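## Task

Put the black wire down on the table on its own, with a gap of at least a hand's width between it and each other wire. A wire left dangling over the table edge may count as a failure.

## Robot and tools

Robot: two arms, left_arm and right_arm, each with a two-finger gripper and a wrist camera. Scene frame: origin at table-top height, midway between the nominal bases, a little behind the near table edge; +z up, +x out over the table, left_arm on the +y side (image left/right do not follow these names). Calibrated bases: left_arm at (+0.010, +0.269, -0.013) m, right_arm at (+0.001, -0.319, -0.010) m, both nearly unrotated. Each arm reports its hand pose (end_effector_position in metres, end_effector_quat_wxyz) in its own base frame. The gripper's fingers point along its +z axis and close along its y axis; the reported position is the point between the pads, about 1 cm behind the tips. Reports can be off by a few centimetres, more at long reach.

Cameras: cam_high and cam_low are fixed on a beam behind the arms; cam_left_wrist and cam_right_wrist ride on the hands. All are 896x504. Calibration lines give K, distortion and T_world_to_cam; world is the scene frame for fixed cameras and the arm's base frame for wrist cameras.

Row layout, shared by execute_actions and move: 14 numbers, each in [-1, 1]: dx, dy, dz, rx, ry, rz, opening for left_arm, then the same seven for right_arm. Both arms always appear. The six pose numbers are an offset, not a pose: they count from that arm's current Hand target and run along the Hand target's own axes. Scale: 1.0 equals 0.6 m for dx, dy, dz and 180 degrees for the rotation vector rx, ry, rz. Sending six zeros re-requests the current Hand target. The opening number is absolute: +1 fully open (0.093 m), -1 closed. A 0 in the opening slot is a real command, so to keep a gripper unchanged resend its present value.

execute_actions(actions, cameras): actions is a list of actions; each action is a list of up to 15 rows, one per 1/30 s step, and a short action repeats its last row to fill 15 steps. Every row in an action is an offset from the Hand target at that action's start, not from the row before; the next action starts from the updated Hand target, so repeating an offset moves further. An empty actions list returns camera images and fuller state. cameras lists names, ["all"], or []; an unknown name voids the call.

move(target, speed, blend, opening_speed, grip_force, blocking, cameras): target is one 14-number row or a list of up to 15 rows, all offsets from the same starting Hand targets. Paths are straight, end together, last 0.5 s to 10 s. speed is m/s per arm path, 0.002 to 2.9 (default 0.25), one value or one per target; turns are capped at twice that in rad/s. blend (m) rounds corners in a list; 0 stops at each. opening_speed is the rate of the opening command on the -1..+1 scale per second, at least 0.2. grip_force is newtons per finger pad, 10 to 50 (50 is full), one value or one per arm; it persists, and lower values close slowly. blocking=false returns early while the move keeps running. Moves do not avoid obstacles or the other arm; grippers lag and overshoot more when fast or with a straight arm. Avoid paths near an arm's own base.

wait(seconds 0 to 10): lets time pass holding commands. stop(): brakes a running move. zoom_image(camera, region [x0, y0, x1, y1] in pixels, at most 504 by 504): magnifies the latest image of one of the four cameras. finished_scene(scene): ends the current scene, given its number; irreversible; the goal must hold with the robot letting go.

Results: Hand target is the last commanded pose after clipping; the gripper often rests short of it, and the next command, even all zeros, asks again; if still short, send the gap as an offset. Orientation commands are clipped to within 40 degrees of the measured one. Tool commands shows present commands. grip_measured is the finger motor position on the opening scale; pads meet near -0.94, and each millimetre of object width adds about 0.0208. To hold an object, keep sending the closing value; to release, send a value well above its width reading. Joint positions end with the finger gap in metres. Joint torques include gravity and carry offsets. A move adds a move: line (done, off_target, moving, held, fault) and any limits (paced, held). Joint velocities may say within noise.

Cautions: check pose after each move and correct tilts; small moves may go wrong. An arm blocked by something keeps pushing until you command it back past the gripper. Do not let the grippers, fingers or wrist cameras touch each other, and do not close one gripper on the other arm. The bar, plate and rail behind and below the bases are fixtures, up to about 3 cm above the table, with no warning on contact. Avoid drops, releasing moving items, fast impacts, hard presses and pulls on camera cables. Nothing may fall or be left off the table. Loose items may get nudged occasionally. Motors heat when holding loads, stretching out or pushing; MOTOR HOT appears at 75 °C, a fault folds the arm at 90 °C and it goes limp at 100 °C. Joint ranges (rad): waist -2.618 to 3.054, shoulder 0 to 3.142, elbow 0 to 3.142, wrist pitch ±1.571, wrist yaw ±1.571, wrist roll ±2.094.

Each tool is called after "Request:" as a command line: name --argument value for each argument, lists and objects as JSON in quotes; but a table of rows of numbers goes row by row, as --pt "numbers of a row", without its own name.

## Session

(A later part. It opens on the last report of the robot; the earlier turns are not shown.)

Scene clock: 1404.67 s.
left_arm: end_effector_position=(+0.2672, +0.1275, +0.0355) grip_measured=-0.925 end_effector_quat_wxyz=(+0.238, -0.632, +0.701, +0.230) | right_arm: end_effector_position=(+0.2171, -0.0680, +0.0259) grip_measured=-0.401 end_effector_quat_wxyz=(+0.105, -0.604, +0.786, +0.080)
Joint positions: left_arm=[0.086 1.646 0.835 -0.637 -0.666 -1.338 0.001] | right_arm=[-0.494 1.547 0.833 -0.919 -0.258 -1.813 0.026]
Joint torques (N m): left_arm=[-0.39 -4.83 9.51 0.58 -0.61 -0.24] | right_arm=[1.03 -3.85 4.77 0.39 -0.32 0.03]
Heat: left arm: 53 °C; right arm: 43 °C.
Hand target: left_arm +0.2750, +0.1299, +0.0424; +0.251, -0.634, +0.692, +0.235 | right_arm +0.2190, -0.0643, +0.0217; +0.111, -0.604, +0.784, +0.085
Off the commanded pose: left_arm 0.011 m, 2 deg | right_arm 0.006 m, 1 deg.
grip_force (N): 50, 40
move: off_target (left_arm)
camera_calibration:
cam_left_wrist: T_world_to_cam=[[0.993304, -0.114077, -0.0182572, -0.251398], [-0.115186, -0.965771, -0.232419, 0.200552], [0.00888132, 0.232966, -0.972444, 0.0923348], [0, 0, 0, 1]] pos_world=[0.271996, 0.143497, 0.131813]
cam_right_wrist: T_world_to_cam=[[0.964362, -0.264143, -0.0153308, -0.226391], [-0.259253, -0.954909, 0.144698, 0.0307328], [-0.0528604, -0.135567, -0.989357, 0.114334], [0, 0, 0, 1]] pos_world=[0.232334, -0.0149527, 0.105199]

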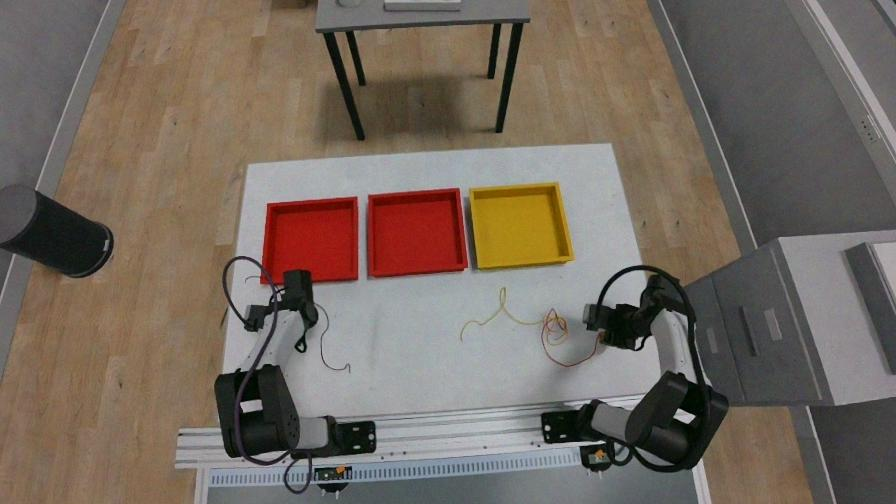

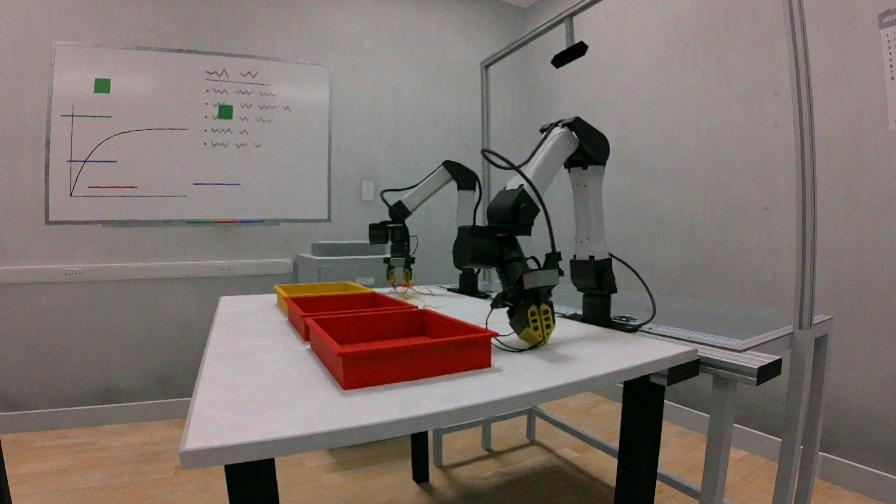

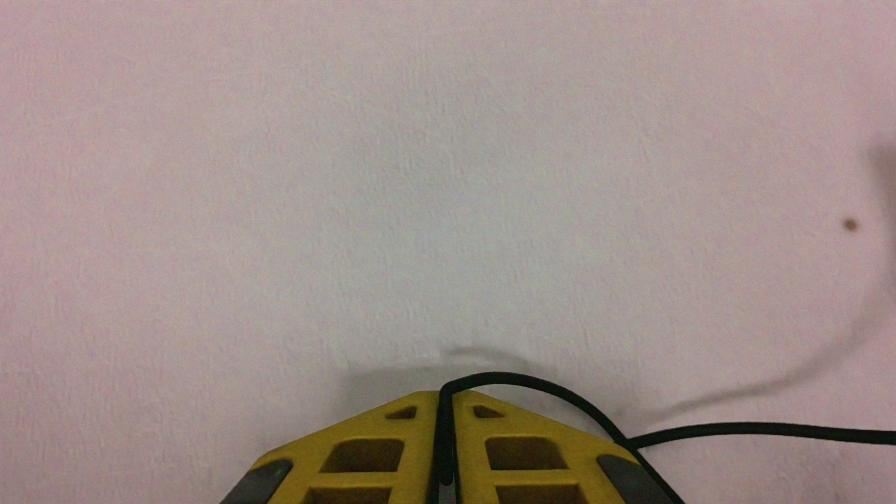

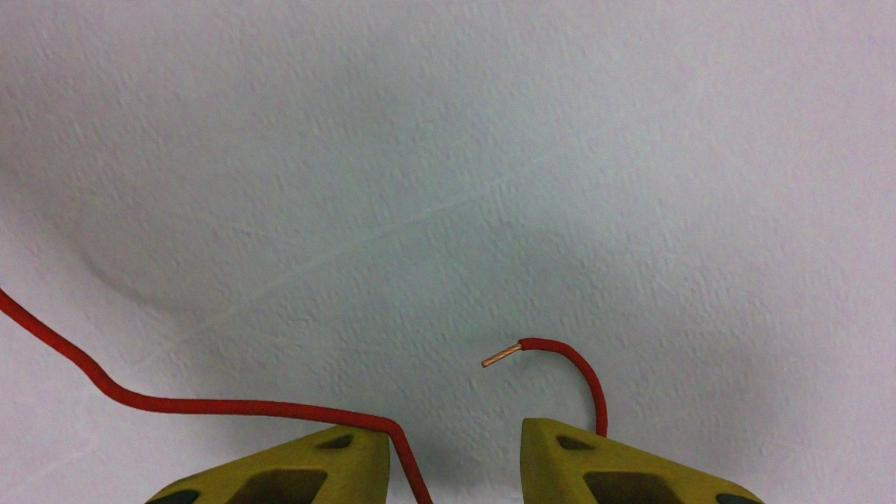

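Request:
move --pt "0 0 0.012 0 0 0 -0.931621 0 0 0 0 0 0 -0.4" --pt "0 0 0.012 0 0 0 -0.5 0 0 -0.1 0 0 0 -0.4" --speed 0.1 --opening_speed 0.4 --cameras '["all"]'

Request:
zoom_image --camera "cam_high" --region '[180, 250, 440, 430]'

Request:
zoom_image --camera "cam_low" --region '[420, 180, 640, 350]'

Scene clock: 1413.37 s.
left_arm: end_effector_position=(+0.2688, +0.1294, +0.0329) grip_measured=-0.503 end_effector_quat_wxyz=(+0.239, -0.634, +0.698, +0.230) | right_arm: end_effector_position=(+0.2082, -0.0757, +0.0674) grip_measured=-0.401 end_effector_quat_wxyz=(+0.098, -0.602, +0.785, +0.104)
Joint positions: left_arm=[0.092 1.658 0.835 -0.621 -0.667 -1.338 0.021] | right_arm=[-0.544 1.519 0.978 -1.156 -0.258 -1.869 0.026]
Joint torques (N m): left_arm=[0.72 -4.74 8.46 0.81 -0.56 0.06] | right_arm=[-0.5 -6.99 8.39 -0.04 -0.33 -0.05]
Heat: left arm: 53 °C; right arm: 43 °C.
Hand target: left_arm +0.2753, +0.1346, +0.0369; +0.251, -0.634, +0.692, +0.235 | right_arm +0.2148, -0.0803, +0.0793; +0.111, -0.604, +0.784, +0.085
Off the commanded pose: left_arm 0.009 m, 2 deg | right_arm 0.014 m, 3 deg.
grip_force (N): 50, 40
move: off_target (right_arm)
camera_calibration:
cam_left_wrist: T_world_to_cam=[[0.994046, -0.108001, -0.0144522, -0.253801], [-0.108372, -0.966115, -0.234259, 0.200221], [0.0113376, 0.234431, -0.972067, 0.0884461], [0, 0, 0, 1]] pos_world=[0.272986, 0.145291, 0.129211]
cam_right_wrist: T_world_to_cam=[[0.963619, -0.259833, -0.0626518, -0.215574], [-0.250517, -0.959726, 0.127149, 0.0140354], [-0.093166, -0.106828, -0.989903, 0.164444], [0, 0, 0, 1]] pos_world=[0.226568, -0.0249761, 0.147493]

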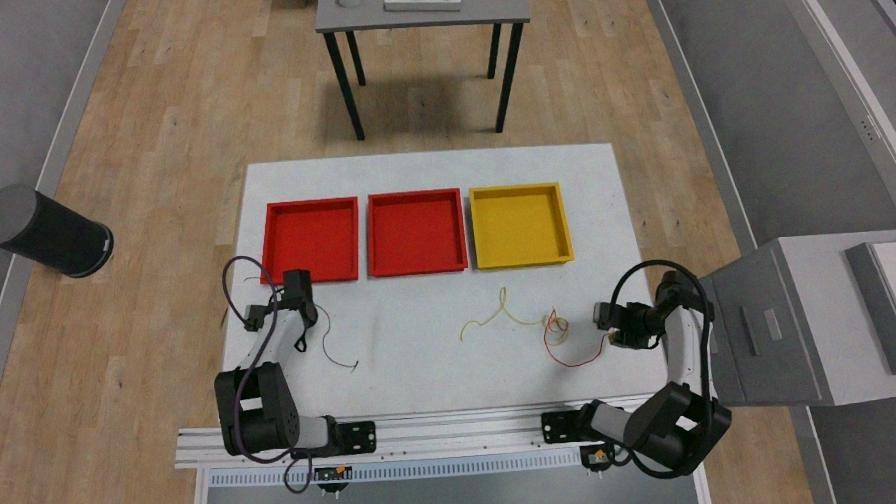

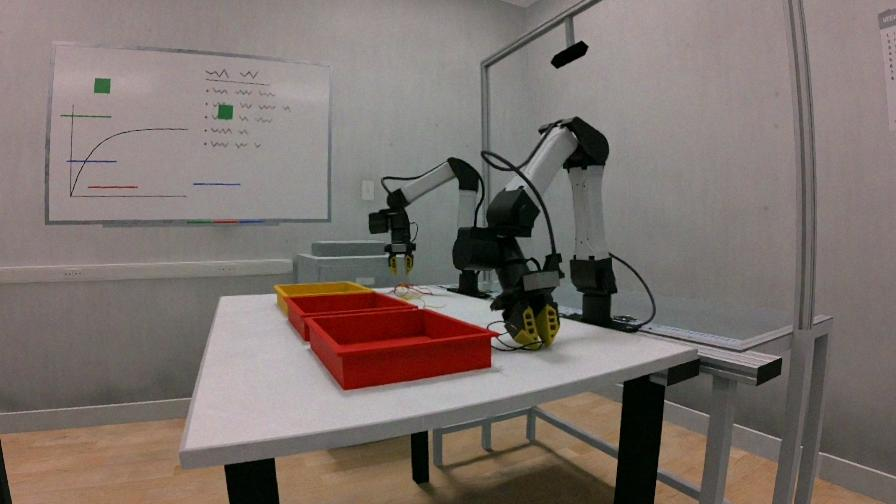

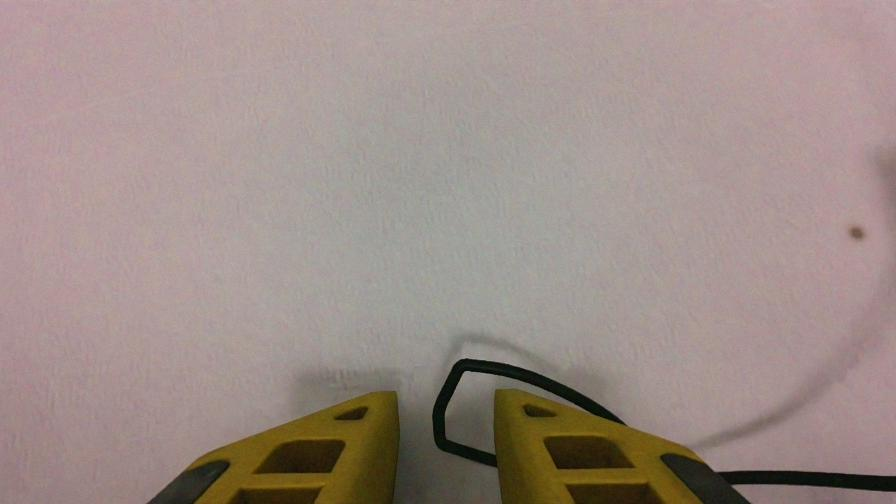

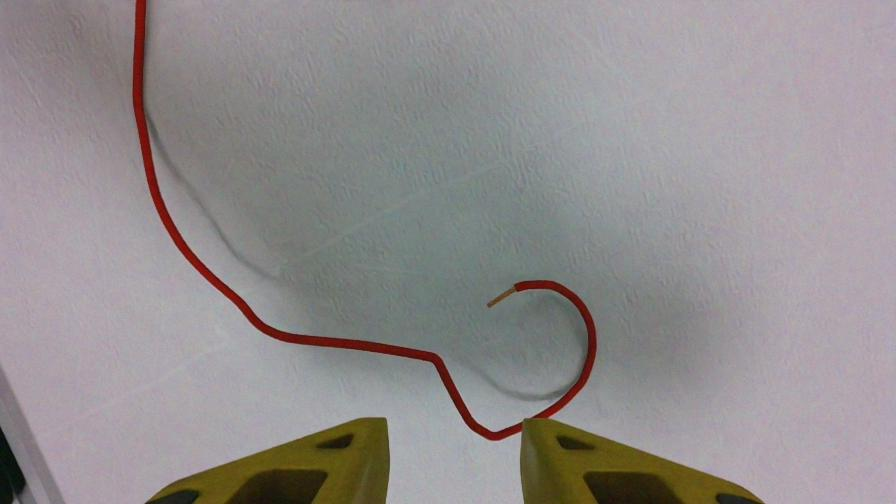

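Scaled by 1.938 from the camera's 896x504 image, which has a finer 1280x720 frame.

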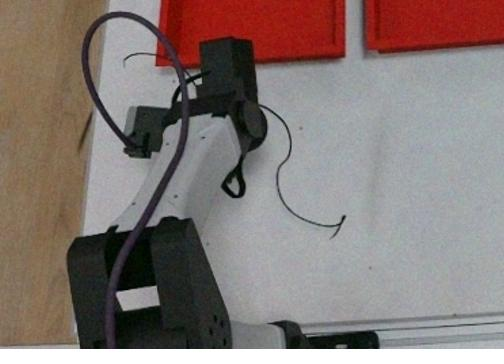

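Scaled by 2.291 from the camera's 896x504 image, which has a finer 1280x720 frame.

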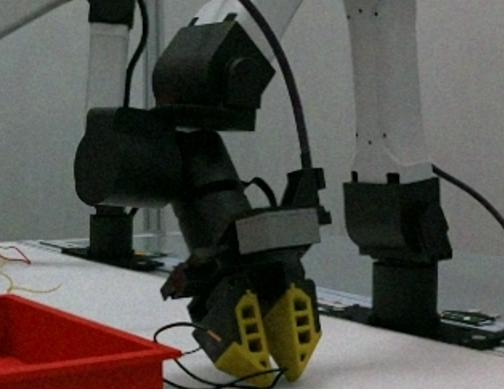

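Request:
move --pt "0 0 -0.05 0 0 0 -0.5 0 0 -0.05 0 0 0 -0.4" --pt "-0.03 0 -0.2 0 0 0 -0.5 0 0 -0.15 0 0 0 -0.4" --speed '[0.05,0.12]' --blend '[0.01,0]' --cameras '["all"]'

Request:
zoom_image --camera "cam_high" --region '[180, 250, 440, 430]'

Request:
zoom_image --camera "cam_low" --region '[420, 180, 640, 350]'

Scene clock: 1421.50 s.
left_arm: end_effector_position=(+0.2640, +0.0704, +0.1260) grip_measured=-0.503 end_effector_quat_wxyz=(+0.228, -0.627, +0.703, +0.245) | right_arm: end_effector_position=(+0.2064, -0.1004, +0.1581) grip_measured=-0.401 end_effector_quat_wxyz=(+0.107, -0.603, +0.785, +0.097)
Joint positions: left_arm=[-0.136 1.584 1.155 -1.236 -0.678 -1.627 0.021] | right_arm=[-0.641 1.514 1.336 -1.525 -0.258 -1.967 0.026]
Joint torques (N m): left_arm=[-0.31 -7.17 10.21 0.16 -0.55 -0.24] | right_arm=[-0.5 -5.33 8.32 -0.12 -0.16 -0.08]
Heat: left arm: 54 °C; right arm: 44 °C.
Hand target: left_arm +0.2706, +0.0711, +0.1403; +0.251, -0.634, +0.692, +0.235 | right_arm +0.2084, -0.1043, +0.1658; +0.111, -0.604, +0.784, +0.085
Off the commanded pose: left_arm 0.016 m, 3 deg | right_arm 0.009 m, 1 deg.
grip_force (N): 50, 40
move: off_target (left_arm)
camera_calibration:
cam_left_wrist: T_world_to_cam=[[0.992363, -0.110729, -0.0543571, -0.248394], [-0.120561, -0.963867, -0.237539, 0.167956], [-0.0260905, 0.242279, -0.969856, 0.201905], [0, 0, 0, 1]] pos_world=[0.272014, 0.0854651, 0.222213]
cam_right_wrist: T_world_to_cam=[[0.964264, -0.261928, -0.0398652, -0.218455], [-0.255472, -0.959078, 0.12208, -0.0197249], [-0.07021, -0.107533, -0.991719, 0.246978], [0, 0, 0, 1]] pos_world=[0.222949, -0.0495789, 0.238632]

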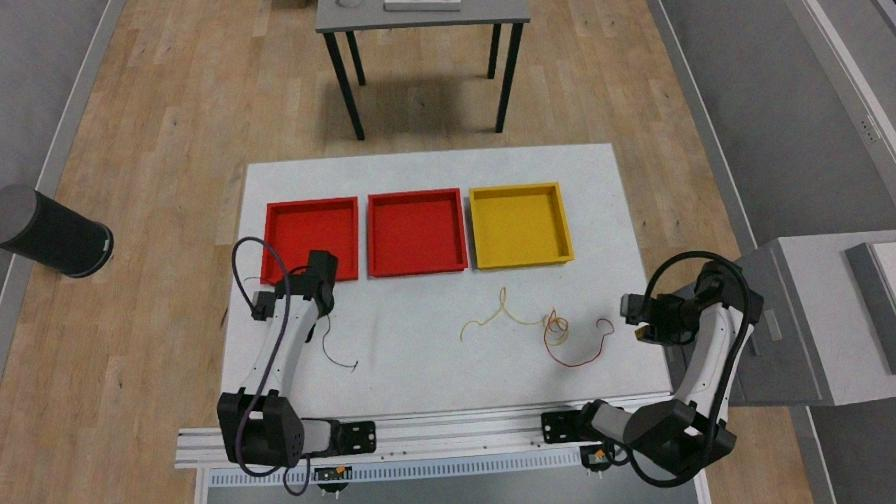

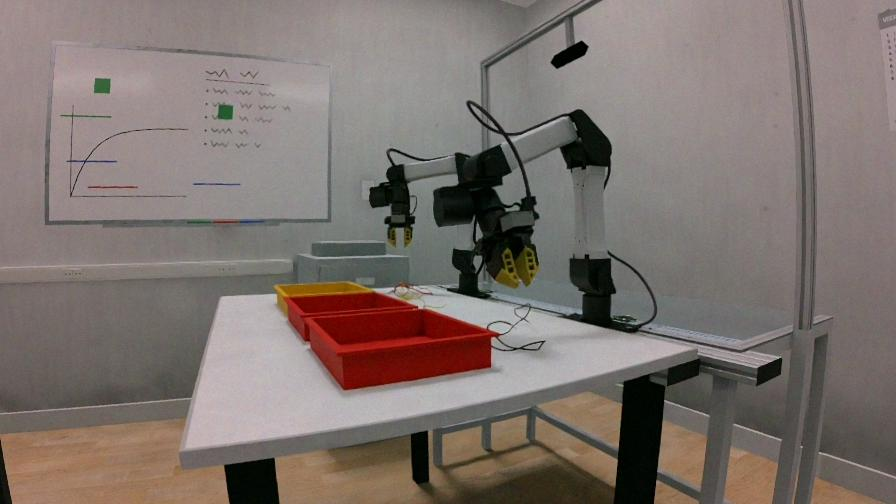

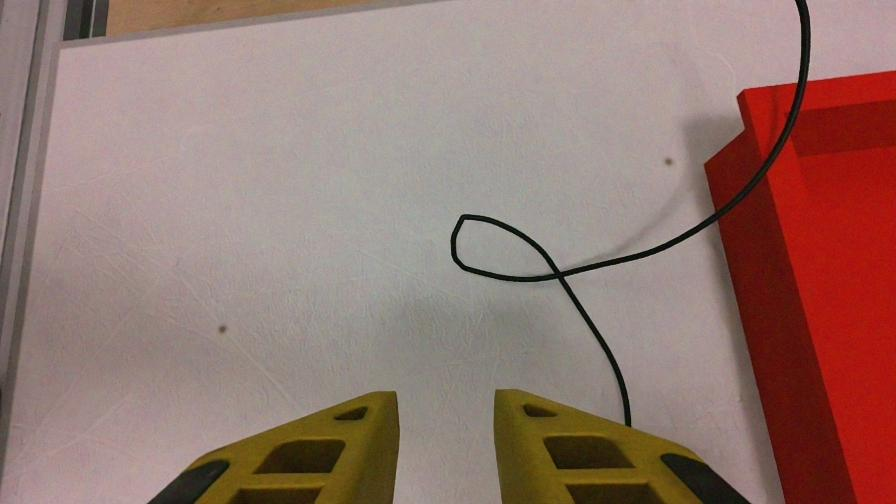

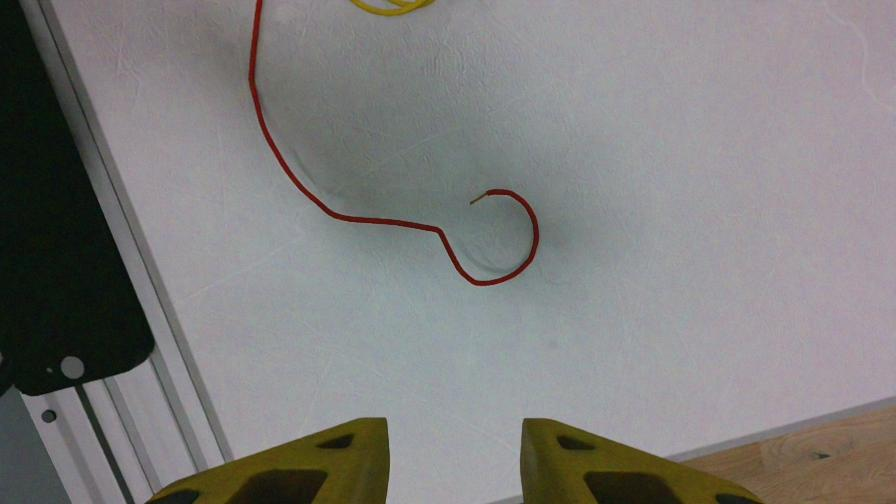

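Scaled by 1.938 from the camera's 896x504 image, which has a finer 1280x720 frame.

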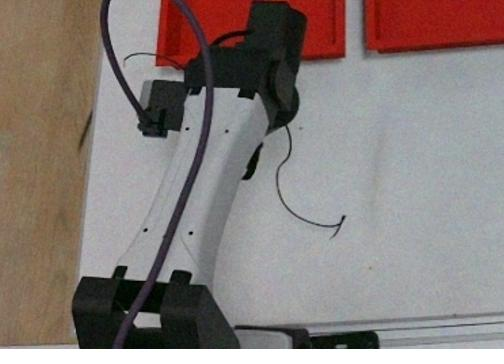

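Scaled by 2.291 from the camera's 896x504 image, which has a finer 1280x720 frame.

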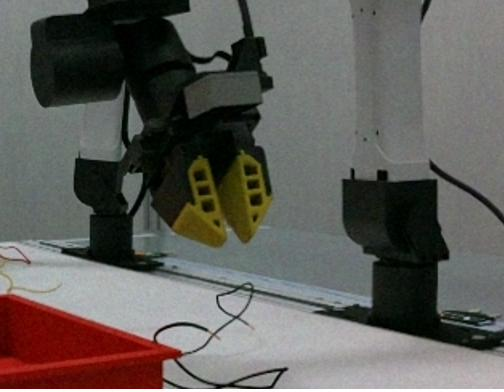

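Request:
move --target '[-0.1,0,-0.2,0,0,0,-0.5,0,0,0,0,0,0,-0.4]' --speed 0.2 --cameras '["all"]'

Request:
zoom_image --camera "cam_high" --region '[200, 230, 400, 400]'

Request:
zoom_image --camera "cam_low" --region '[420, 260, 600, 370]'

Scene clock: 1435.33 s.
left_arm: end_effector_position=(+0.2680, +0.0390, +0.2614) grip_measured=-0.503 end_effector_quat_wxyz=(+0.305, -0.611, +0.715, +0.149) | right_arm: end_effector_position=(+0.2064, -0.1004, +0.1581) grip_measured=-0.401 end_effector_quat_wxyz=(+0.107, -0.603, +0.785, +0.097)
Joint positions: left_arm=[-0.259 1.449 1.569 -1.568 -0.683 -1.629 0.021] | right_arm=[-0.641 1.514 1.336 -1.525 -0.258 -1.967 0.026]
Joint torques (N m): left_arm=[-0.24 -4.55 9.42 0.57 -0.58 0.06] | right_arm=[-0.66 -5.23 8.25 -0.12 -0.17 -0.05]
Heat: left arm: 54 °C; right arm: 45 °C.
Hand target: left_arm +0.2688, +0.0395, +0.2706; +0.251, -0.635, +0.692, +0.235 | right_arm +0.2084, -0.1044, +0.1658; +0.111, -0.604, +0.784, +0.085
Off the commanded pose: left_arm 0.009 m, 12 deg | right_arm 0.009 m, 1 deg.
joint sent to its limit (left arm) — joint 4 (wrist pitch), lower limit. The joint targets are off in orientation, not in position.
grip_force (N): 50, 40
move: off_target (left_arm)
camera_calibration:
cam_left_wrist: T_world_to_cam=[[0.960326, -0.226501, 0.1627, -0.292162], [-0.185456, -0.954386, -0.233995, 0.186403], [0.208279, 0.194537, -0.958528, 0.276964], [0, 0, 0, 1]] pos_world=[0.257455, 0.0578459, 0.356629]
cam_right_wrist: T_world_to_cam=[[0.964264, -0.261928, -0.0398652, -0.218455], [-0.255472, -0.959078, 0.12208, -0.0197249], [-0.07021, -0.107533, -0.991719, 0.246978], [0, 0, 0, 1]] pos_world=[0.222949, -0.0495789, 0.238632]

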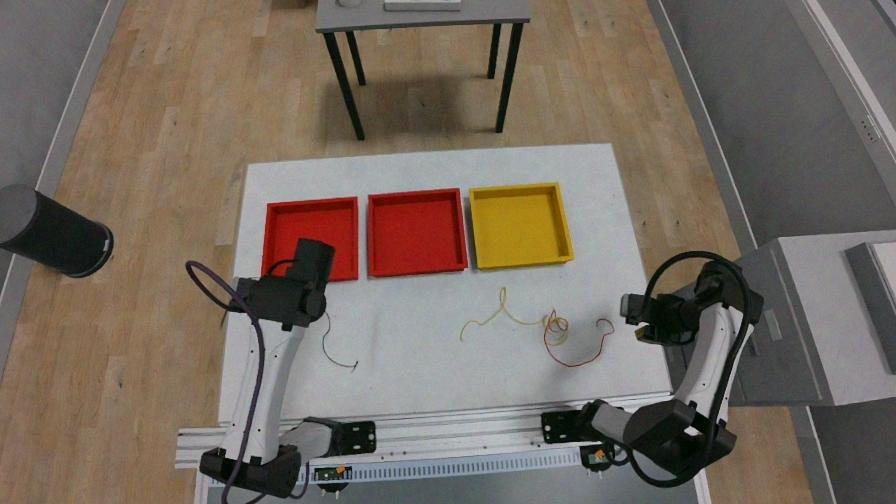

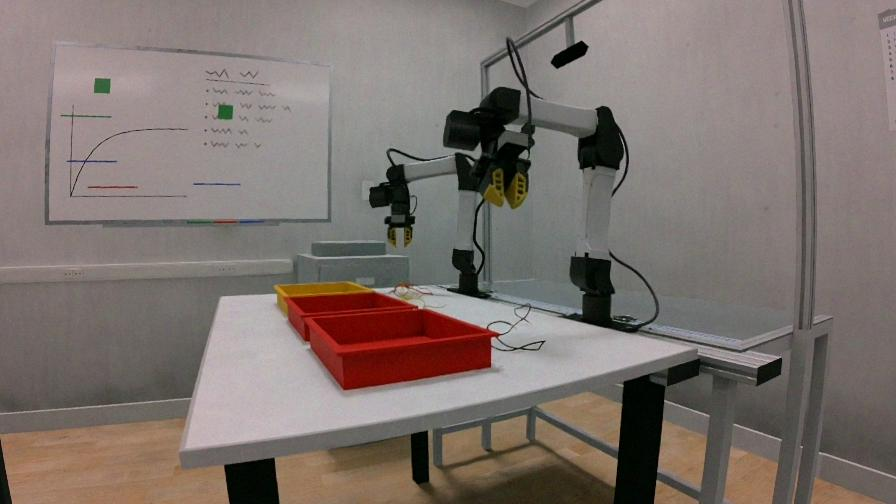

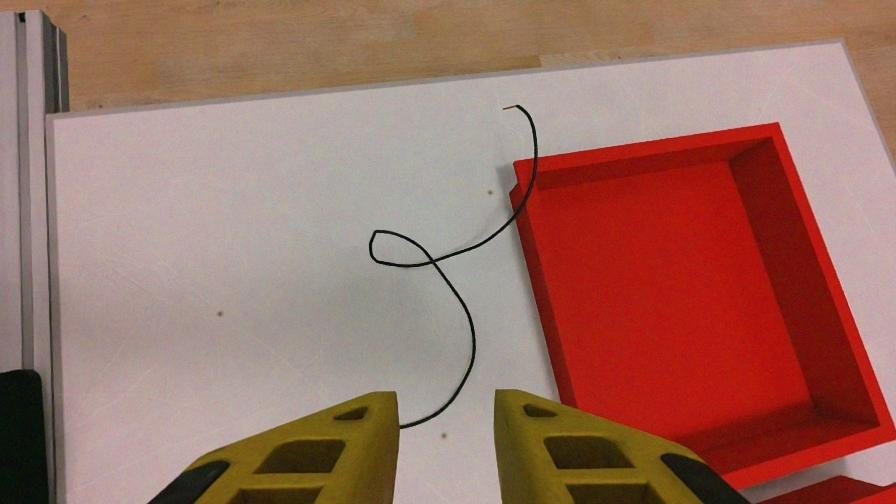

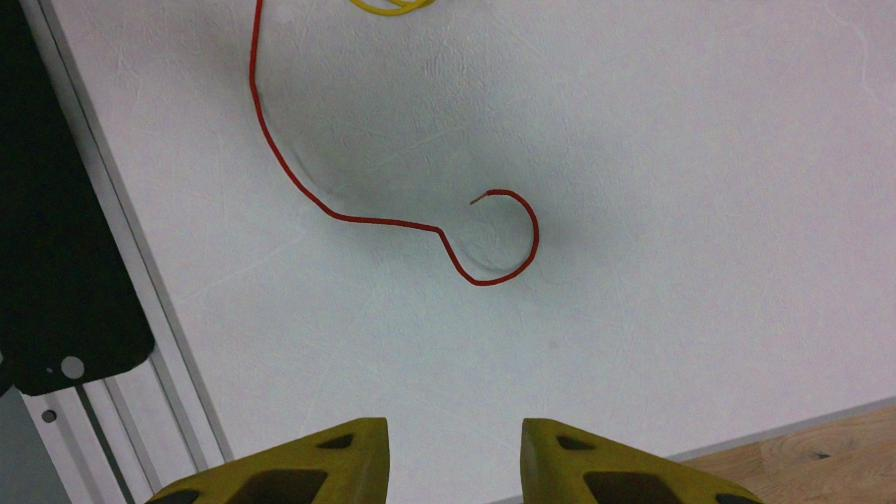

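Scaled by 2.520 from the camera's 896x504 image, which has a finer 1280x720 frame.

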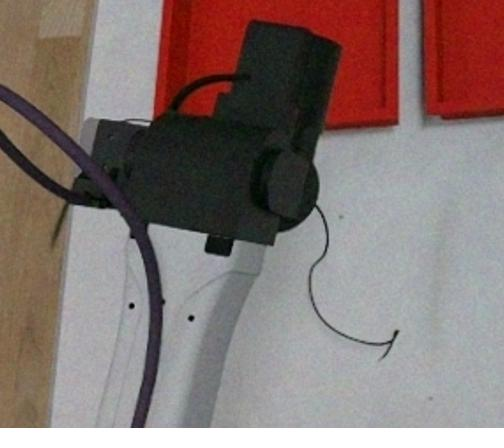

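Scaled by 2.800 from the camera's 896x504 image, which has a finer 1280x720 frame.

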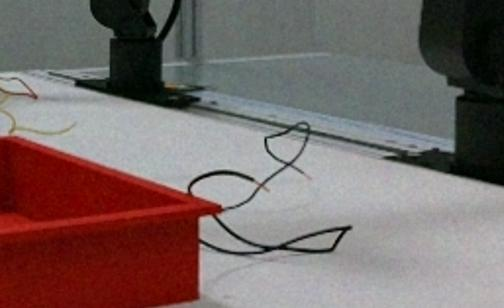

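Request:
finished_scene --scene 2

The scene is finished: the task was done.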